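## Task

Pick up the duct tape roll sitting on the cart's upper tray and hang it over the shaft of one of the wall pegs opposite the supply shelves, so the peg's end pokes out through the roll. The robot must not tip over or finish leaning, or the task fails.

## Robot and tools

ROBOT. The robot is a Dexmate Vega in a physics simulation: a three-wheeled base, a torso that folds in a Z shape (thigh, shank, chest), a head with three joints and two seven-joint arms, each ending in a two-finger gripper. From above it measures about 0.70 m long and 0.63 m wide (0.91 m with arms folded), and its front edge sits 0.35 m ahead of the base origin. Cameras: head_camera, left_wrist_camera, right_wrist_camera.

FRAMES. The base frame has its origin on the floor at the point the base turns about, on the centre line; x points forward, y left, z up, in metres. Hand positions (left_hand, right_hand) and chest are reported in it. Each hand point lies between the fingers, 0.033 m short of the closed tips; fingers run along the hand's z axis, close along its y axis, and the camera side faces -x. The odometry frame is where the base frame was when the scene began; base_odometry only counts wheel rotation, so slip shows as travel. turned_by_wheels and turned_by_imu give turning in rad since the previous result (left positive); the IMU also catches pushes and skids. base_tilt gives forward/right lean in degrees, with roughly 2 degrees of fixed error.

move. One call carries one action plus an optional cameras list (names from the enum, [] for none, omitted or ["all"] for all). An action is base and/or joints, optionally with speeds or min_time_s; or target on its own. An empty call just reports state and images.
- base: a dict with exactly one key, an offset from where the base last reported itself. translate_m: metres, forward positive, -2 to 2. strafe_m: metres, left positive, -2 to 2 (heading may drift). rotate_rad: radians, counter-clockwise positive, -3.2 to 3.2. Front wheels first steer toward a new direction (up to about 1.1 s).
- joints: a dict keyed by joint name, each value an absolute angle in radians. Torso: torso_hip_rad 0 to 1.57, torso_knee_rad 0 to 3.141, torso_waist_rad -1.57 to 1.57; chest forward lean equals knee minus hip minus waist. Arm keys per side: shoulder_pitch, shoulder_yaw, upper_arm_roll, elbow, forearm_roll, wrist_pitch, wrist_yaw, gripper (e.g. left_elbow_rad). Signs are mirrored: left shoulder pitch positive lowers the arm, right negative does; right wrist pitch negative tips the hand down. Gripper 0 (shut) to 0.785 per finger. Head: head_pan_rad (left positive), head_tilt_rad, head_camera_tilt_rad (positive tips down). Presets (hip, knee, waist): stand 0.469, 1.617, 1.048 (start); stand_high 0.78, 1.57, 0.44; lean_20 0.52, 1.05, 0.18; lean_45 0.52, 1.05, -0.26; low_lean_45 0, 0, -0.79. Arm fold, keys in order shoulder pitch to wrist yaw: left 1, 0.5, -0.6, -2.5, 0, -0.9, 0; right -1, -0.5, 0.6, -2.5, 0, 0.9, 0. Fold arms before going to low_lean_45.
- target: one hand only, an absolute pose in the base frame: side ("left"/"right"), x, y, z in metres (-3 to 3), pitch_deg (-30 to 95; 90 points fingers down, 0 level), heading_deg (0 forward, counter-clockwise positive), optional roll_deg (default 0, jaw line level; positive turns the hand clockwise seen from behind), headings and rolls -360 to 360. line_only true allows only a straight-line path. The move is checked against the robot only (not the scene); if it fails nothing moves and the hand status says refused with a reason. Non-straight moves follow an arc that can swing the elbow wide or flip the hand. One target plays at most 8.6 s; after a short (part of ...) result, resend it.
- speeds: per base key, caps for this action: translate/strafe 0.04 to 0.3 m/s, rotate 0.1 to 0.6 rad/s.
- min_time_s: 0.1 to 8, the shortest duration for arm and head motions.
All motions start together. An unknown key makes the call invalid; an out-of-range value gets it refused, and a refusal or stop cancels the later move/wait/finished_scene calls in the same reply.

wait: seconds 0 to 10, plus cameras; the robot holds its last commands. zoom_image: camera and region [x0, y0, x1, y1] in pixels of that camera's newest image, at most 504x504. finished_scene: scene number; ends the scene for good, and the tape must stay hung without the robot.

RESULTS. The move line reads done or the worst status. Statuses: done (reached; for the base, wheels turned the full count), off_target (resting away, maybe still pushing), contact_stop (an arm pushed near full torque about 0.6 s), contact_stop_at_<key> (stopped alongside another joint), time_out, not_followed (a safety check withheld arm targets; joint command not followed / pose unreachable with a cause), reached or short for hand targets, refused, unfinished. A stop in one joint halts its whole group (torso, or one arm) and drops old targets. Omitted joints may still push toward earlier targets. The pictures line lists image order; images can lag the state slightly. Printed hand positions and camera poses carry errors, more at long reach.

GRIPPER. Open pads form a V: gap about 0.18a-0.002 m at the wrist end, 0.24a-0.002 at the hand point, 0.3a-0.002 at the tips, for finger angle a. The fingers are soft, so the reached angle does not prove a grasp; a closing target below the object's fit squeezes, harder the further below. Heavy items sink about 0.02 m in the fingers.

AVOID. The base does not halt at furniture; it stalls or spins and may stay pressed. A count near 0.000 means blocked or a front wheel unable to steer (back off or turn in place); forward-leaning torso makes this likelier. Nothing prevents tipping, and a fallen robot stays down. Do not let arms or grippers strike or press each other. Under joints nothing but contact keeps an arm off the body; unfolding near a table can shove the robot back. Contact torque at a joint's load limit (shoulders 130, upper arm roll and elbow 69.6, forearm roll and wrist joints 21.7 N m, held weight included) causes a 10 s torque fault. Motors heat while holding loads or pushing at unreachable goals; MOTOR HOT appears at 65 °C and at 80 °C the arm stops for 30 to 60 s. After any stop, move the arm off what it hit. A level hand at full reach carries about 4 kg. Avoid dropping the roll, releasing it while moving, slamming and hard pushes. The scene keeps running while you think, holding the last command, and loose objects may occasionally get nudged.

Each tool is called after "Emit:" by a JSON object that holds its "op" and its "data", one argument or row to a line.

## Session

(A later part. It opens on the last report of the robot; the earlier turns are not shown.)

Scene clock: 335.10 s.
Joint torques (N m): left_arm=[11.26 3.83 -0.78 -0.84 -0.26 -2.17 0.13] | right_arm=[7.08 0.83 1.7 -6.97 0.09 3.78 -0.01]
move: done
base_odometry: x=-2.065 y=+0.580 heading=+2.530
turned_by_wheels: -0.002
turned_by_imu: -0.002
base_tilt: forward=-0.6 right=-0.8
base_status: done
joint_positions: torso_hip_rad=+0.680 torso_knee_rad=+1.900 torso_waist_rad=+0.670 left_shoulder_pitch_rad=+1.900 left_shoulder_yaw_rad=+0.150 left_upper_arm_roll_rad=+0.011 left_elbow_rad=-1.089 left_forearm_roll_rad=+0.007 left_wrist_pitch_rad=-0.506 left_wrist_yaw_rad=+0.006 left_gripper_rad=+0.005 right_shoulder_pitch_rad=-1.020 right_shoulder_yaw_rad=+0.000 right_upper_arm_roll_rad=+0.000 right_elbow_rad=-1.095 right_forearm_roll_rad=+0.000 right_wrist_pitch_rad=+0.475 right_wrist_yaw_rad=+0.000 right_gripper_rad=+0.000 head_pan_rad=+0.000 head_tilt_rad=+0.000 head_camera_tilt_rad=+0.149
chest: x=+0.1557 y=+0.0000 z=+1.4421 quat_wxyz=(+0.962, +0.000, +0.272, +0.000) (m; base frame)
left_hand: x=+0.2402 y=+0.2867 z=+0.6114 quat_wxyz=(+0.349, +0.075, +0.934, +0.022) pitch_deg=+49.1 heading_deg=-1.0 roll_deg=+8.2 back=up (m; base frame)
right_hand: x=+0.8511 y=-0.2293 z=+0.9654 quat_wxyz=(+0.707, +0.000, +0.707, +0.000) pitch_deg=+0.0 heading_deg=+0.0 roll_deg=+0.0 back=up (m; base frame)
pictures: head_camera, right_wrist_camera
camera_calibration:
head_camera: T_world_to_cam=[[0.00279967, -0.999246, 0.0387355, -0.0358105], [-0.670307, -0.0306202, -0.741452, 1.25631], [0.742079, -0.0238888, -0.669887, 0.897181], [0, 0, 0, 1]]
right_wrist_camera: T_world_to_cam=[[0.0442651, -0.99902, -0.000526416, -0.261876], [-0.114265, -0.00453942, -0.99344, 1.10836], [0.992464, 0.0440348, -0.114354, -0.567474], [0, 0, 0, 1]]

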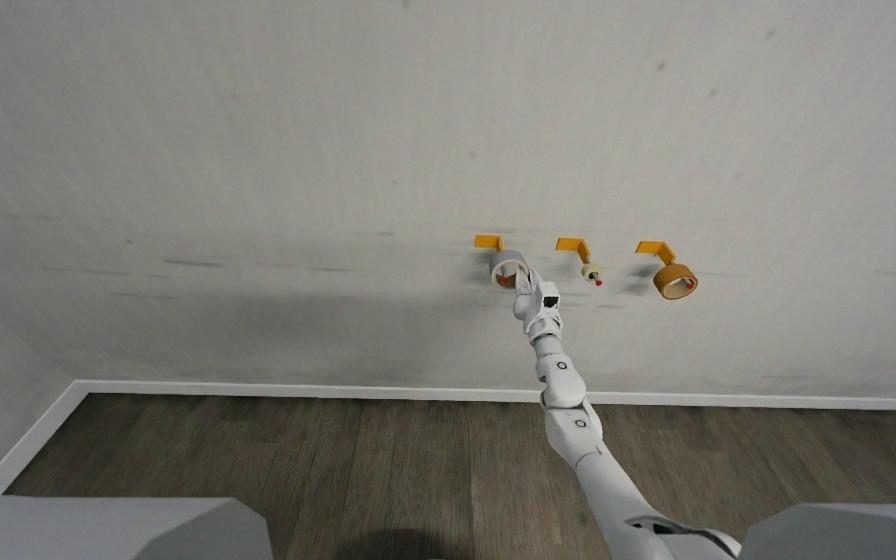

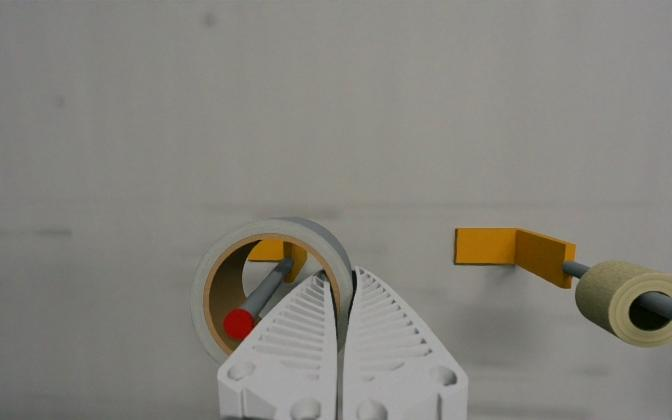

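Emit:
{"op": "move", "data": {
  "joints": {"torso_hip_rad":0.605,"torso_knee_rad":1.778,"torso_waist_rad":0.623},
  "cameras": ["head_camera","right_wrist_camera"]
}}

Emit:
{"op": "zoom_image", "data": {
  "camera": "right_wrist_camera",
  "region": [180, 180, 400, 350]
}}

Emit:
{"op": "zoom_image", "data": {
  "camera": "head_camera",
  "region": [440, 200, 560, 320]
}}

Scene clock: 345.27 s.
Joint torques (N m): left_arm=[10.81 1.96 -0.08 -3.72 0.32 -1.11 -0.19] | right_arm=[6.44 0.63 2.01 -7.55 0.07 4.22 -0.04]
move: done
base_odometry: x=-2.065 y=+0.580 heading=+2.530
turned_by_wheels: +0.000
turned_by_imu: +0.000
base_tilt: forward=-0.5 right=-0.7
joint_positions: torso_hip_rad=+0.605 torso_knee_rad=+1.778 torso_waist_rad=+0.623 left_shoulder_pitch_rad=+1.900 left_shoulder_yaw_rad=+0.150 left_upper_arm_roll_rad=+0.011 left_elbow_rad=-1.089 left_forearm_roll_rad=+0.007 left_wrist_pitch_rad=-0.506 left_wrist_yaw_rad=+0.006 left_gripper_rad=+0.005 right_shoulder_pitch_rad=-1.020 right_shoulder_yaw_rad=+0.000 right_upper_arm_roll_rad=+0.000 right_elbow_rad=-1.095 right_forearm_roll_rad=+0.000 right_wrist_pitch_rad=+0.475 right_wrist_yaw_rad=+0.000 right_gripper_rad=+0.000 head_pan_rad=+0.000 head_tilt_rad=+0.000 head_camera_tilt_rad=+0.149
joint_status: all done
chest: x=+0.1588 y=+0.0000 z=+1.4194 quat_wxyz=(+0.962, +0.000, +0.272, +0.000) (m; base frame)
left_hand: x=+0.2434 y=+0.2867 z=+0.5886 quat_wxyz=(+0.349, +0.075, +0.934, +0.022) pitch_deg=+49.1 heading_deg=-1.0 roll_deg=+8.2 back=up (m; base frame)
right_hand: x=+0.8543 y=-0.2293 z=+0.9428 quat_wxyz=(+0.707, +0.000, +0.707, +0.000) pitch_deg=+0.0 heading_deg=+0.0 roll_deg=+0.0 back=up (m; base frame)
pictures: head_camera, right_wrist_camera
camera_calibration:
head_camera: T_world_to_cam=[[0.00279337, -0.999246, 0.038736, -0.0349374], [-0.670188, -0.0306202, -0.741559, 1.24166], [0.742186, -0.0238889, -0.669768, 0.879448], [0, 0, 0, 1]]
right_wrist_camera: T_world_to_cam=[[0.0442652, -0.99902, -0.000519503, -0.262036], [-0.114106, -0.00453925, -0.993458, 1.08611], [0.992482, 0.0440349, -0.114195, -0.573385], [0, 0, 0, 1]]

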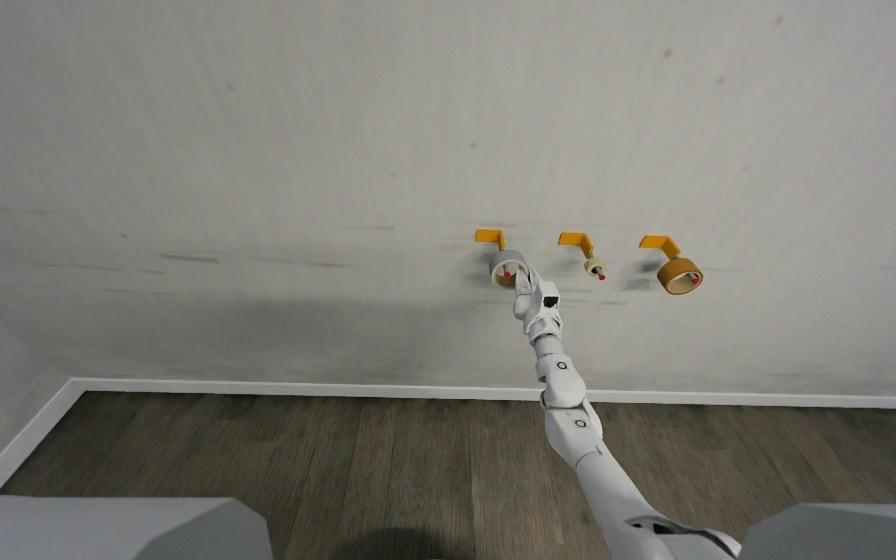

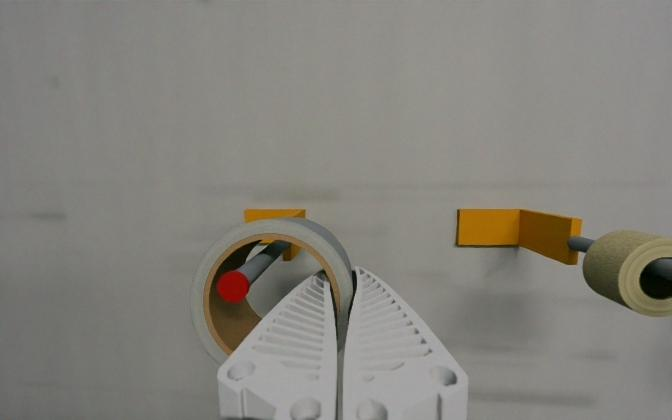

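Scaled by 2.291 from the camera's 672x420 image, which has a finer 960x600 frame.

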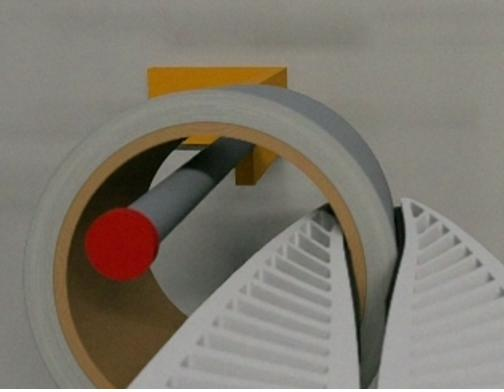

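Scaled by 4.200 from the camera's 896x560 image, which has a finer 960x600 frame.

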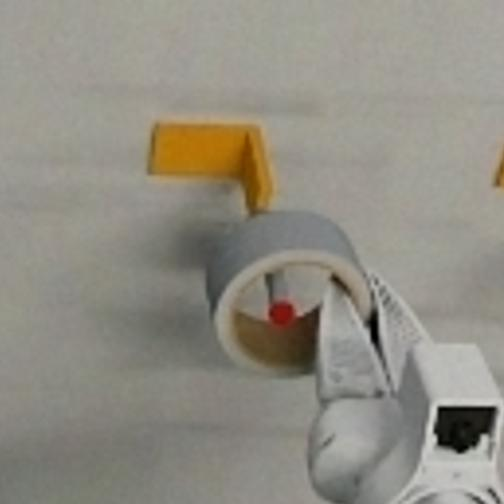

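Emit:
{"op": "move", "data": {
  "joints": {"torso_hip_rad":0.589,"torso_knee_rad":1.753,"torso_waist_rad":0.614},
  "cameras": ["right_wrist_camera"]
}}

Emit:
{"op": "zoom_image", "data": {
  "camera": "right_wrist_camera",
  "region": [180, 180, 400, 350]
}}

Scene clock: 349.93 s.
Joint torques (N m): left_arm=[10.23 1.08 -1.95 -2.57 0.13 -0.41 0.18] | right_arm=[7.57 2.17 1.84 -7.35 -0.13 3.88 0.01]
move: done
base_odometry: x=-2.065 y=+0.580 heading=+2.530
turned_by_wheels: +0.000
turned_by_imu: +0.000
base_tilt: forward=-0.3 right=-0.7
joint_positions: torso_hip_rad=+0.589 torso_knee_rad=+1.753 torso_waist_rad=+0.614 left_shoulder_pitch_rad=+1.900 left_shoulder_yaw_rad=+0.150 left_upper_arm_roll_rad=+0.011 left_elbow_rad=-1.089 left_forearm_roll_rad=+0.007 left_wrist_pitch_rad=-0.506 left_wrist_yaw_rad=+0.006 left_gripper_rad=+0.005 right_shoulder_pitch_rad=-1.020 right_shoulder_yaw_rad=+0.000 right_upper_arm_roll_rad=+0.000 right_elbow_rad=-1.095 right_forearm_roll_rad=+0.000 right_wrist_pitch_rad=+0.475 right_wrist_yaw_rad=+0.000 right_gripper_rad=+0.000 head_pan_rad=+0.000 head_tilt_rad=+0.000 head_camera_tilt_rad=+0.149
joint_status: all done
chest: x=+0.1597 y=+0.0000 z=+1.4143 quat_wxyz=(+0.962, +0.000, +0.272, +0.000) (m; base frame)
left_hand: x=+0.2443 y=+0.2867 z=+0.5835 quat_wxyz=(+0.349, +0.075, +0.934, +0.022) pitch_deg=+49.1 heading_deg=-1.0 roll_deg=+8.2 back=up (m; base frame)
right_hand: x=+0.8552 y=-0.2293 z=+0.9376 quat_wxyz=(+0.707, +0.000, +0.707, +0.000) pitch_deg=+0.0 heading_deg=+0.0 roll_deg=+0.0 back=up (m; base frame)
pictures: right_wrist_camera
camera_calibration:
right_wrist_camera: T_world_to_cam=[[0.0442655, -0.99902, -0.000519217, -0.26208], [-0.114106, -0.00453958, -0.993458, 1.08112], [0.992482, 0.0440352, -0.114195, -0.574894], [0, 0, 0, 1]]

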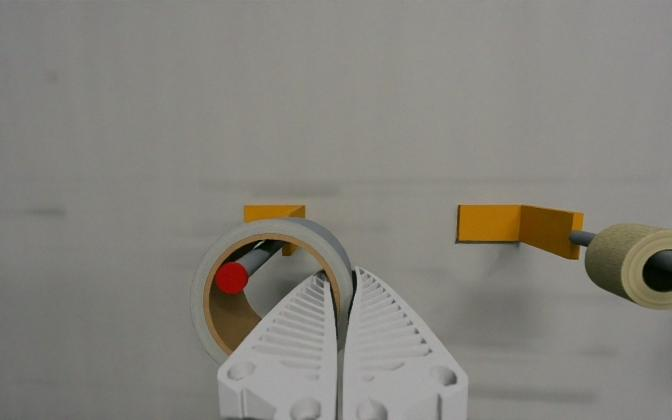

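Scaled by 2.291 from the camera's 672x420 image, which has a finer 960x600 frame.

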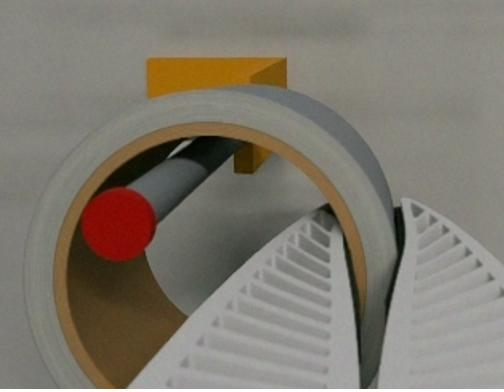

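Emit:
{"op": "move", "data": {
  "joints": {"torso_hip_rad":0.574,"torso_knee_rad":1.729,"torso_waist_rad":0.605},
  "cameras": ["right_wrist_camera"]
}}

Emit:
{"op": "zoom_image", "data": {
  "camera": "right_wrist_camera",
  "region": [180, 180, 400, 350]
}}

Scene clock: 353.30 s.
Joint torques (N m): left_arm=[6.5 0.48 0.43 -1.05 -0.14 -1.64 0.28] | right_arm=[6.89 2.45 1.89 -7.21 0.03 4.15 -0.26]
move: done
base_odometry: x=-2.065 y=+0.580 heading=+2.530
turned_by_wheels: +0.000
turned_by_imu: +0.000
base_tilt: forward=-0.5 right=-0.5
joint_positions: torso_hip_rad=+0.574 torso_knee_rad=+1.729 torso_waist_rad=+0.605 left_shoulder_pitch_rad=+1.900 left_shoulder_yaw_rad=+0.150 left_upper_arm_roll_rad=+0.011 left_elbow_rad=-1.089 left_forearm_roll_rad=+0.007 left_wrist_pitch_rad=-0.506 left_wrist_yaw_rad=+0.006 left_gripper_rad=+0.005 right_shoulder_pitch_rad=-1.020 right_shoulder_yaw_rad=+0.000 right_upper_arm_roll_rad=+0.000 right_elbow_rad=-1.095 right_forearm_roll_rad=+0.000 right_wrist_pitch_rad=+0.475 right_wrist_yaw_rad=+0.000 right_gripper_rad=+0.000 head_pan_rad=+0.000 head_tilt_rad=+0.000 head_camera_tilt_rad=+0.149
joint_status: all done
chest: x=+0.1602 y=+0.0000 z=+1.4093 quat_wxyz=(+0.962, +0.000, +0.272, +0.000) (m; base frame)
left_hand: x=+0.2449 y=+0.2867 z=+0.5785 quat_wxyz=(+0.349, +0.075, +0.934, +0.022) pitch_deg=+49.1 heading_deg=-1.0 roll_deg=+8.2 back=up (m; base frame)
right_hand: x=+0.8558 y=-0.2293 z=+0.9328 quat_wxyz=(+0.707, +0.000, +0.707, +0.000) pitch_deg=+0.0 heading_deg=+0.0 roll_deg=+0.0 back=up (m; base frame)
pictures: right_wrist_camera
camera_calibration:
right_wrist_camera: T_world_to_cam=[[0.044309, -0.999018, -0.000513537, -0.262135], [-0.11397, -0.00454419, -0.993474, 1.07626], [0.992496, 0.0440784, -0.11406, -0.576154], [0, 0, 0, 1]]

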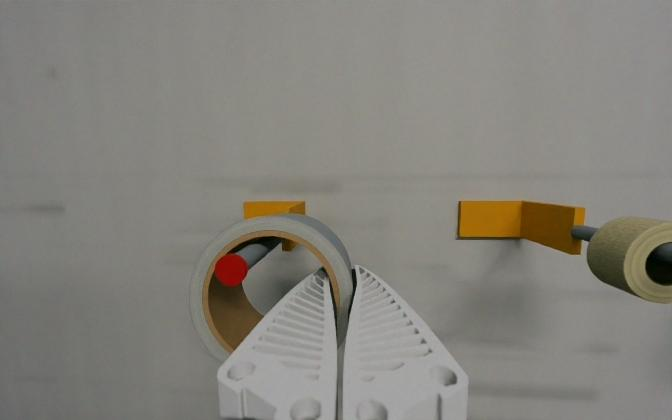

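Scaled by 2.291 from the camera's 672x420 image, which has a finer 960x600 frame.

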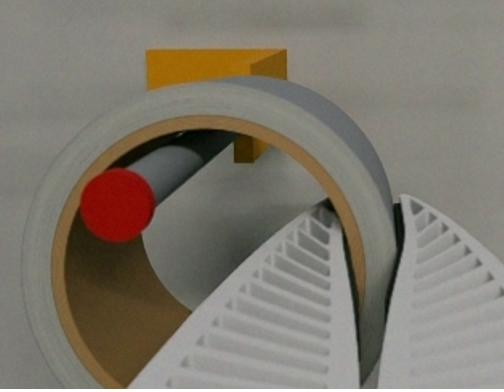

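Emit:
{"op": "move", "data": {
  "joints": {"right_gripper_rad":0.13},
  "min_time_s": 1.5,
  "cameras": ["right_wrist_camera","head_camera"]
}}

Emit:
{"op": "zoom_image", "data": {
  "camera": "right_wrist_camera",
  "region": [180, 180, 400, 350]
}}

"min_time_s" has no arm or head joint beside it: it slows only arm and head motions. Command such a joint too, or leave it out
Scene clock: 356.67 s.
Joint torques (N m): left_arm=[9.56 3.93 1.67 -1.06 -0.07 -1.43 0.69] | right_arm=[7.61 1.63 1.65 -7.06 -0.03 3.92 -0.02]
base_odometry: x=-2.065 y=+0.580 heading=+2.530
turned_by_wheels: +0.000
turned_by_imu: +0.000
base_tilt: forward=-0.5 right=-0.8
joint_positions: torso_hip_rad=+0.574 torso_knee_rad=+1.729 torso_waist_rad=+0.605 left_shoulder_pitch_rad=+1.900 left_shoulder_yaw_rad=+0.150 left_upper_arm_roll_rad=+0.011 left_elbow_rad=-1.089 left_forearm_roll_rad=+0.007 left_wrist_pitch_rad=-0.506 left_wrist_yaw_rad=+0.006 left_gripper_rad=+0.005 right_shoulder_pitch_rad=-1.020 right_shoulder_yaw_rad=+0.000 right_upper_arm_roll_rad=+0.000 right_elbow_rad=-1.095 right_forearm_roll_rad=+0.000 right_wrist_pitch_rad=+0.475 right_wrist_yaw_rad=+0.000 right_gripper_rad=+0.000 head_pan_rad=+0.000 head_tilt_rad=+0.000 head_camera_tilt_rad=+0.149
joint_status: all done
chest: x=+0.1602 y=+0.0000 z=+1.4093 quat_wxyz=(+0.962, +0.000, +0.272, +0.000) (m; base frame)
left_hand: x=+0.2449 y=+0.2867 z=+0.5785 quat_wxyz=(+0.349, +0.075, +0.934, +0.022) pitch_deg=+49.1 heading_deg=-1.0 roll_deg=+8.2 back=up (m; base frame)
right_hand: x=+0.8558 y=-0.2293 z=+0.9328 quat_wxyz=(+0.707, +0.000, +0.707, +0.000) pitch_deg=+0.0 heading_deg=+0.0 roll_deg=+0.0 back=up (m; base frame)
pictures: none

Scaled by 2.291 from the camera's 672x420 image, which has a finer 960x600 frame.

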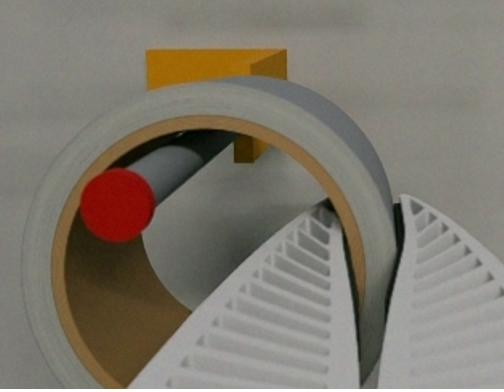

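Emit:
{"op": "move", "data": {
  "joints": {"right_gripper_rad":0.06},
  "cameras": []
}}

Emit:
{"op": "move", "data": {
  "joints": {"right_gripper_rad":0.12},
  "cameras": ["right_wrist_camera","head_camera"]
}}

Emit:
{"op": "zoom_image", "data": {
  "camera": "right_wrist_camera",
  "region": [180, 180, 400, 350]
}}

Scene clock: 360.03 s.
Joint torques (N m): left_arm=[9.15 3.03 -0.03 -1.17 -0.18 -1.25 0.26] | right_arm=[5.31 0.58 1.58 -6.43 -0.12 3.69 -0.13]
move: done
base_odometry: x=-2.065 y=+0.580 heading=+2.530
turned_by_wheels: +0.000
turned_by_imu: +0.000
base_tilt: forward=-0.6 right=-0.6
joint_positions: torso_hip_rad=+0.574 torso_knee_rad=+1.729 torso_waist_rad=+0.605 left_shoulder_pitch_rad=+1.900 left_shoulder_yaw_rad=+0.150 left_upper_arm_roll_rad=+0.011 left_elbow_rad=-1.089 left_forearm_roll_rad=+0.007 left_wrist_pitch_rad=-0.506 left_wrist_yaw_rad=+0.006 left_gripper_rad=+0.005 right_shoulder_pitch_rad=-1.020 right_shoulder_yaw_rad=+0.000 right_upper_arm_roll_rad=+0.000 right_elbow_rad=-1.095 right_forearm_roll_rad=+0.000 right_wrist_pitch_rad=+0.475 right_wrist_yaw_rad=+0.000 right_gripper_rad=+0.060 head_pan_rad=+0.000 head_tilt_rad=+0.000 head_camera_tilt_rad=+0.149
joint_status: all done
chest: x=+0.1602 y=+0.0000 z=+1.4093 quat_wxyz=(+0.962, +0.000, +0.272, +0.000) (m; base frame)
left_hand: x=+0.2449 y=+0.2867 z=+0.5785 quat_wxyz=(+0.349, +0.075, +0.934, +0.022) pitch_deg=+49.1 heading_deg=-1.0 roll_deg=+8.2 back=up (m; base frame)
right_hand: x=+0.8558 y=-0.2293 z=+0.9328 quat_wxyz=(+0.707, +0.000, +0.707, +0.000) pitch_deg=+0.0 heading_deg=+0.0 roll_deg=+0.0 back=up (m; base frame)
pictures: none

Scene clock: 360.53 s.
Joint torques (N m): left_arm=[9.8 1.24 -0.55 -1.65 0.32 -2.12 0.29] | right_arm=[6.87 1.99 2.04 -6.78 -0.09 3.24 -0.27]
move: done
base_odometry: x=-2.065 y=+0.580 heading=+2.530
turned_by_wheels: +0.000
turned_by_imu: +0.000
base_tilt: forward=-0.5 right=-0.8
joint_positions: torso_hip_rad=+0.574 torso_knee_rad=+1.729 torso_waist_rad=+0.605 left_shoulder_pitch_rad=+1.900 left_shoulder_yaw_rad=+0.150 left_upper_arm_roll_rad=+0.011 left_elbow_rad=-1.089 left_forearm_roll_rad=+0.007 left_wrist_pitch_rad=-0.506 left_wrist_yaw_rad=+0.006 left_gripper_rad=+0.005 right_shoulder_pitch_rad=-1.020 right_shoulder_yaw_rad=+0.000 right_upper_arm_roll_rad=+0.000 right_elbow_rad=-1.095 right_forearm_roll_rad=+0.000 right_wrist_pitch_rad=+0.475 right_wrist_yaw_rad=+0.000 right_gripper_rad=+0.120 head_pan_rad=+0.000 head_tilt_rad=+0.000 head_camera_tilt_rad=+0.149
joint_status: all done
chest: x=+0.1602 y=+0.0000 z=+1.4093 quat_wxyz=(+0.962, +0.000, +0.272, +0.000) (m; base frame)
left_hand: x=+0.2449 y=+0.2867 z=+0.5785 quat_wxyz=(+0.349, +0.075, +0.934, +0.022) pitch_deg=+49.1 heading_deg=-1.0 roll_deg=+8.2 back=up (m; base frame)
right_hand: x=+0.8558 y=-0.2293 z=+0.9328 quat_wxyz=(+0.707, +0.000, +0.707, +0.000) pitch_deg=+0.0 heading_deg=+0.0 roll_deg=+0.0 back=up (m; base frame)
pictures: head_camera, right_wrist_camera
camera_calibration:
head_camera: T_world_to_cam=[[0.00279178, -0.999246, 0.038736, -0.0345514], [-0.670157, -0.0306202, -0.741588, 1.23522], [0.742214, -0.0238889, -0.669737, 0.871557], [0, 0, 0, 1]]
right_wrist_camera: T_world_to_cam=[[0.044309, -0.999018, -0.000511799, -0.262137], [-0.113935, -0.00454435, -0.993478, 1.07625], [0.9925, 0.0440783, -0.114024, -0.576187], [0, 0, 0, 1]]

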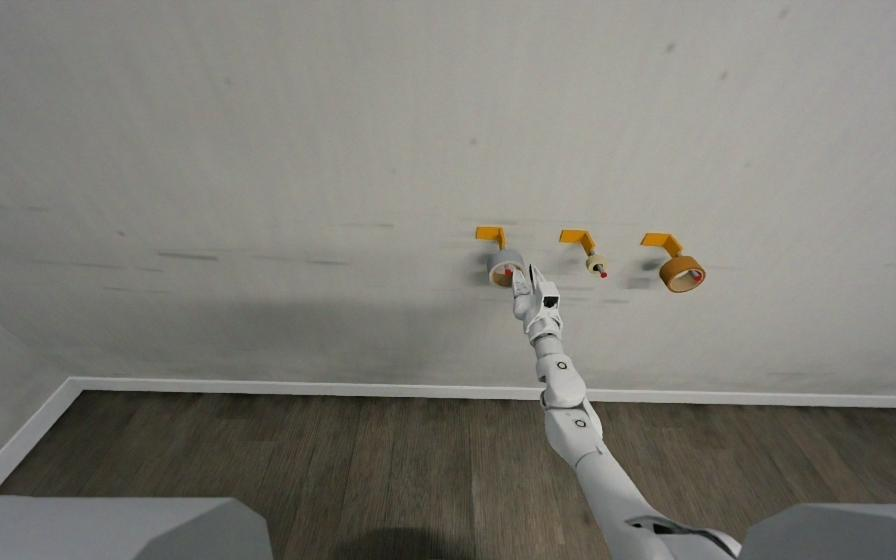

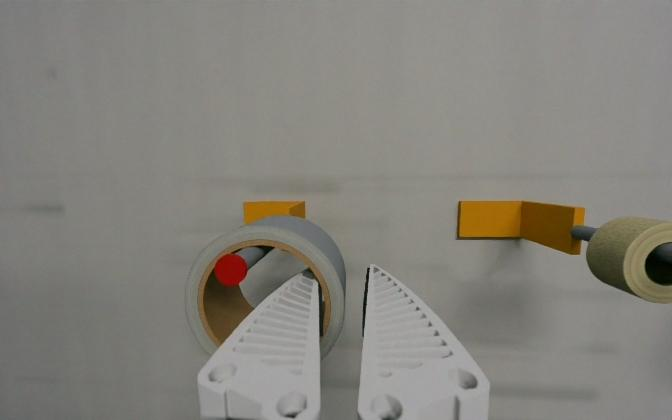

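Scaled by 2.291 from the camera's 672x420 image, which has a finer 960x600 frame.

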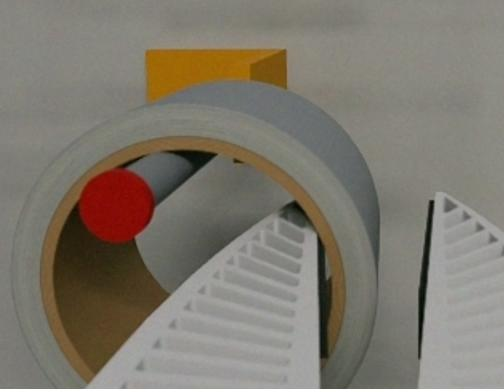

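Emit:
{"op": "move", "data": {
  "base": {"translate_m":-0.05},
  "speeds": {"translate_m":0.05},
  "cameras": ["right_wrist_camera"]
}}

Emit:
{"op": "move", "data": {
  "base": {"translate_m":-0.2},
  "speeds": {"translate_m":0.12},
  "cameras": ["right_wrist_camera","head_camera"]
}}

Emit:
{"op": "zoom_image", "data": {
  "camera": "head_camera",
  "region": [440, 180, 600, 300]
}}

Scene clock: 367.60 s.
Joint torques (N m): left_arm=[11.79 1.74 -0.37 -1.8 -0.28 -2.16 0.22] | right_arm=[6.58 2.39 1.75 -7.51 -0.03 3.79 -0.11]
move: done
base_odometry: x=-2.025 y=+0.551 heading=+2.529
turned_by_wheels: -0.001
turned_by_imu: -0.001
base_tilt: forward=-0.4 right=-0.9
base_status: done
joint_positions: torso_hip_rad=+0.574 torso_knee_rad=+1.729 torso_waist_rad=+0.605 left_shoulder_pitch_rad=+1.900 left_shoulder_yaw_rad=+0.150 left_upper_arm_roll_rad=+0.011 left_elbow_rad=-1.089 left_forearm_roll_rad=+0.007 left_wrist_pitch_rad=-0.506 left_wrist_yaw_rad=+0.006 left_gripper_rad=+0.005 right_shoulder_pitch_rad=-1.020 right_shoulder_yaw_rad=+0.000 right_upper_arm_roll_rad=+0.000 right_elbow_rad=-1.095 right_forearm_roll_rad=+0.000 right_wrist_pitch_rad=+0.475 right_wrist_yaw_rad=+0.000 right_gripper_rad=+0.120 head_pan_rad=+0.000 head_tilt_rad=+0.000 head_camera_tilt_rad=+0.149
chest: x=+0.1602 y=+0.0000 z=+1.4093 quat_wxyz=(+0.962, +0.000, +0.272, +0.000) (m; base frame)
left_hand: x=+0.2449 y=+0.2867 z=+0.5785 quat_wxyz=(+0.349, +0.075, +0.934, +0.022) pitch_deg=+49.1 heading_deg=-1.0 roll_deg=+8.2 back=up (m; base frame)
right_hand: x=+0.8558 y=-0.2293 z=+0.9328 quat_wxyz=(+0.707, +0.000, +0.707, +0.000) pitch_deg=+0.0 heading_deg=+0.0 roll_deg=+0.0 back=up (m; base frame)
pictures: right_wrist_camera
camera_calibration:
right_wrist_camera: T_world_to_cam=[[0.04431, -0.999018, -0.000508199, -0.26214], [-0.113853, -0.00454441, -0.993487, 1.07623], [0.992509, 0.0440793, -0.113943, -0.576257], [0, 0, 0, 1]]

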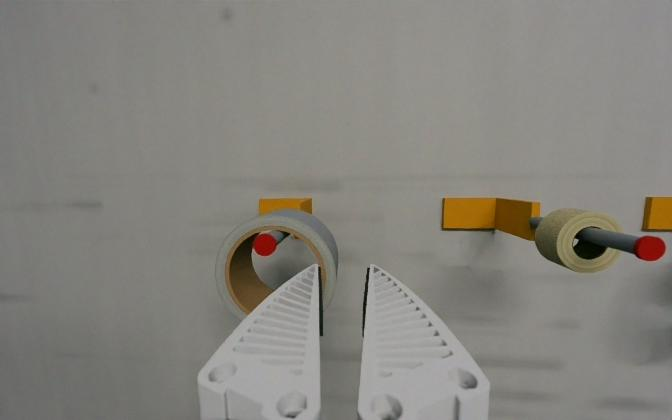

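Scene clock: 370.57 s.
Joint torques (N m): left_arm=[8.84 1.47 -0.5 -0.81 -0.11 -1.87 0.27] | right_arm=[6.06 1.79 1.6 -6.38 0.25 3.18 -0.17]
move: done
base_odometry: x=-1.862 y=+0.435 heading=+2.527
turned_by_wheels: -0.002
turned_by_imu: -0.003
base_tilt: forward=-0.7 right=-0.8
base_status: done
joint_positions: torso_hip_rad=+0.574 torso_knee_rad=+1.729 torso_waist_rad=+0.605 left_shoulder_pitch_rad=+1.900 left_shoulder_yaw_rad=+0.150 left_upper_arm_roll_rad=+0.011 left_elbow_rad=-1.089 left_forearm_roll_rad=+0.007 left_wrist_pitch_rad=-0.506 left_wrist_yaw_rad=+0.006 left_gripper_rad=+0.005 right_shoulder_pitch_rad=-1.020 right_shoulder_yaw_rad=+0.000 right_upper_arm_roll_rad=+0.000 right_elbow_rad=-1.095 right_forearm_roll_rad=+0.000 right_wrist_pitch_rad=+0.475 right_wrist_yaw_rad=+0.000 right_gripper_rad=+0.120 head_pan_rad=+0.000 head_tilt_rad=+0.000 head_camera_tilt_rad=+0.149
chest: x=+0.1602 y=+0.0000 z=+1.4093 quat_wxyz=(+0.962, +0.000, +0.272, +0.000) (m; base frame)
left_hand: x=+0.2449 y=+0.2867 z=+0.5785 quat_wxyz=(+0.349, +0.075, +0.934, +0.022) pitch_deg=+49.1 heading_deg=-1.0 roll_deg=+8.2 back=up (m; base frame)
right_hand: x=+0.8558 y=-0.2293 z=+0.9328 quat_wxyz=(+0.707, +0.000, +0.707, +0.000) pitch_deg=+0.0 heading_deg=+0.0 roll_deg=+0.0 back=up (m; base frame)
pictures: head_camera, right_wrist_camera
camera_calibration:
head_camera: T_world_to_cam=[[0.00279041, -0.999246, 0.0387362, -0.0345509], [-0.670132, -0.0306202, -0.74161, 1.23521], [0.742236, -0.023889, -0.669712, 0.871539], [0, 0, 0, 1]]
right_wrist_camera: T_world_to_cam=[[0.0443043, -0.999018, -0.000508073, -0.262137], [-0.113846, -0.00454358, -0.993488, 1.07622], [0.99251, 0.0440736, -0.113936, -0.576262], [0, 0, 0, 1]]

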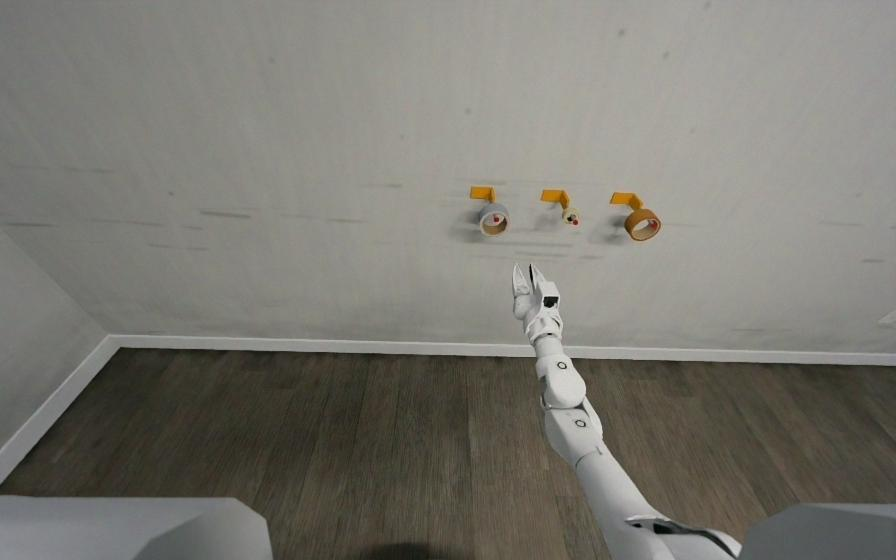

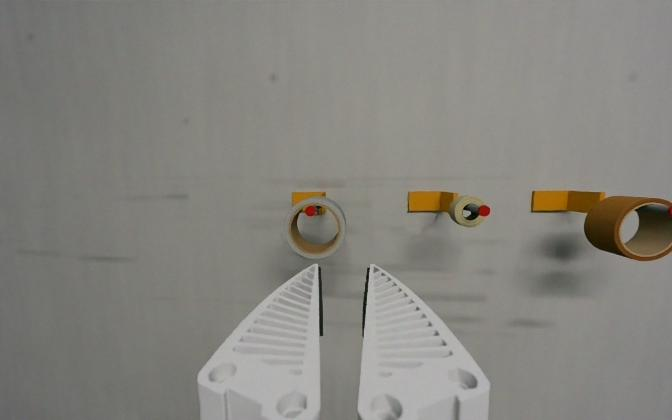

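Scaled by 3.150 from the camera's 896x560 image, which has a finer 960x600 frame.

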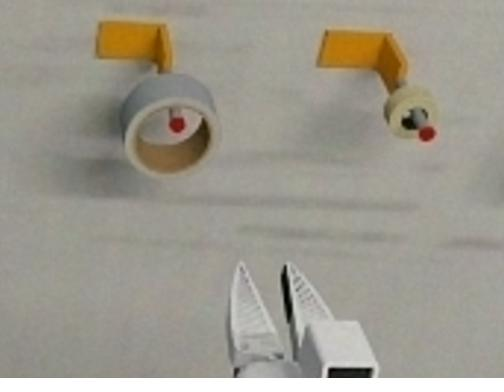

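Emit:
{"op": "finished_scene", "data": {
  "scene": 2
}}

The scene is finished: the task was done.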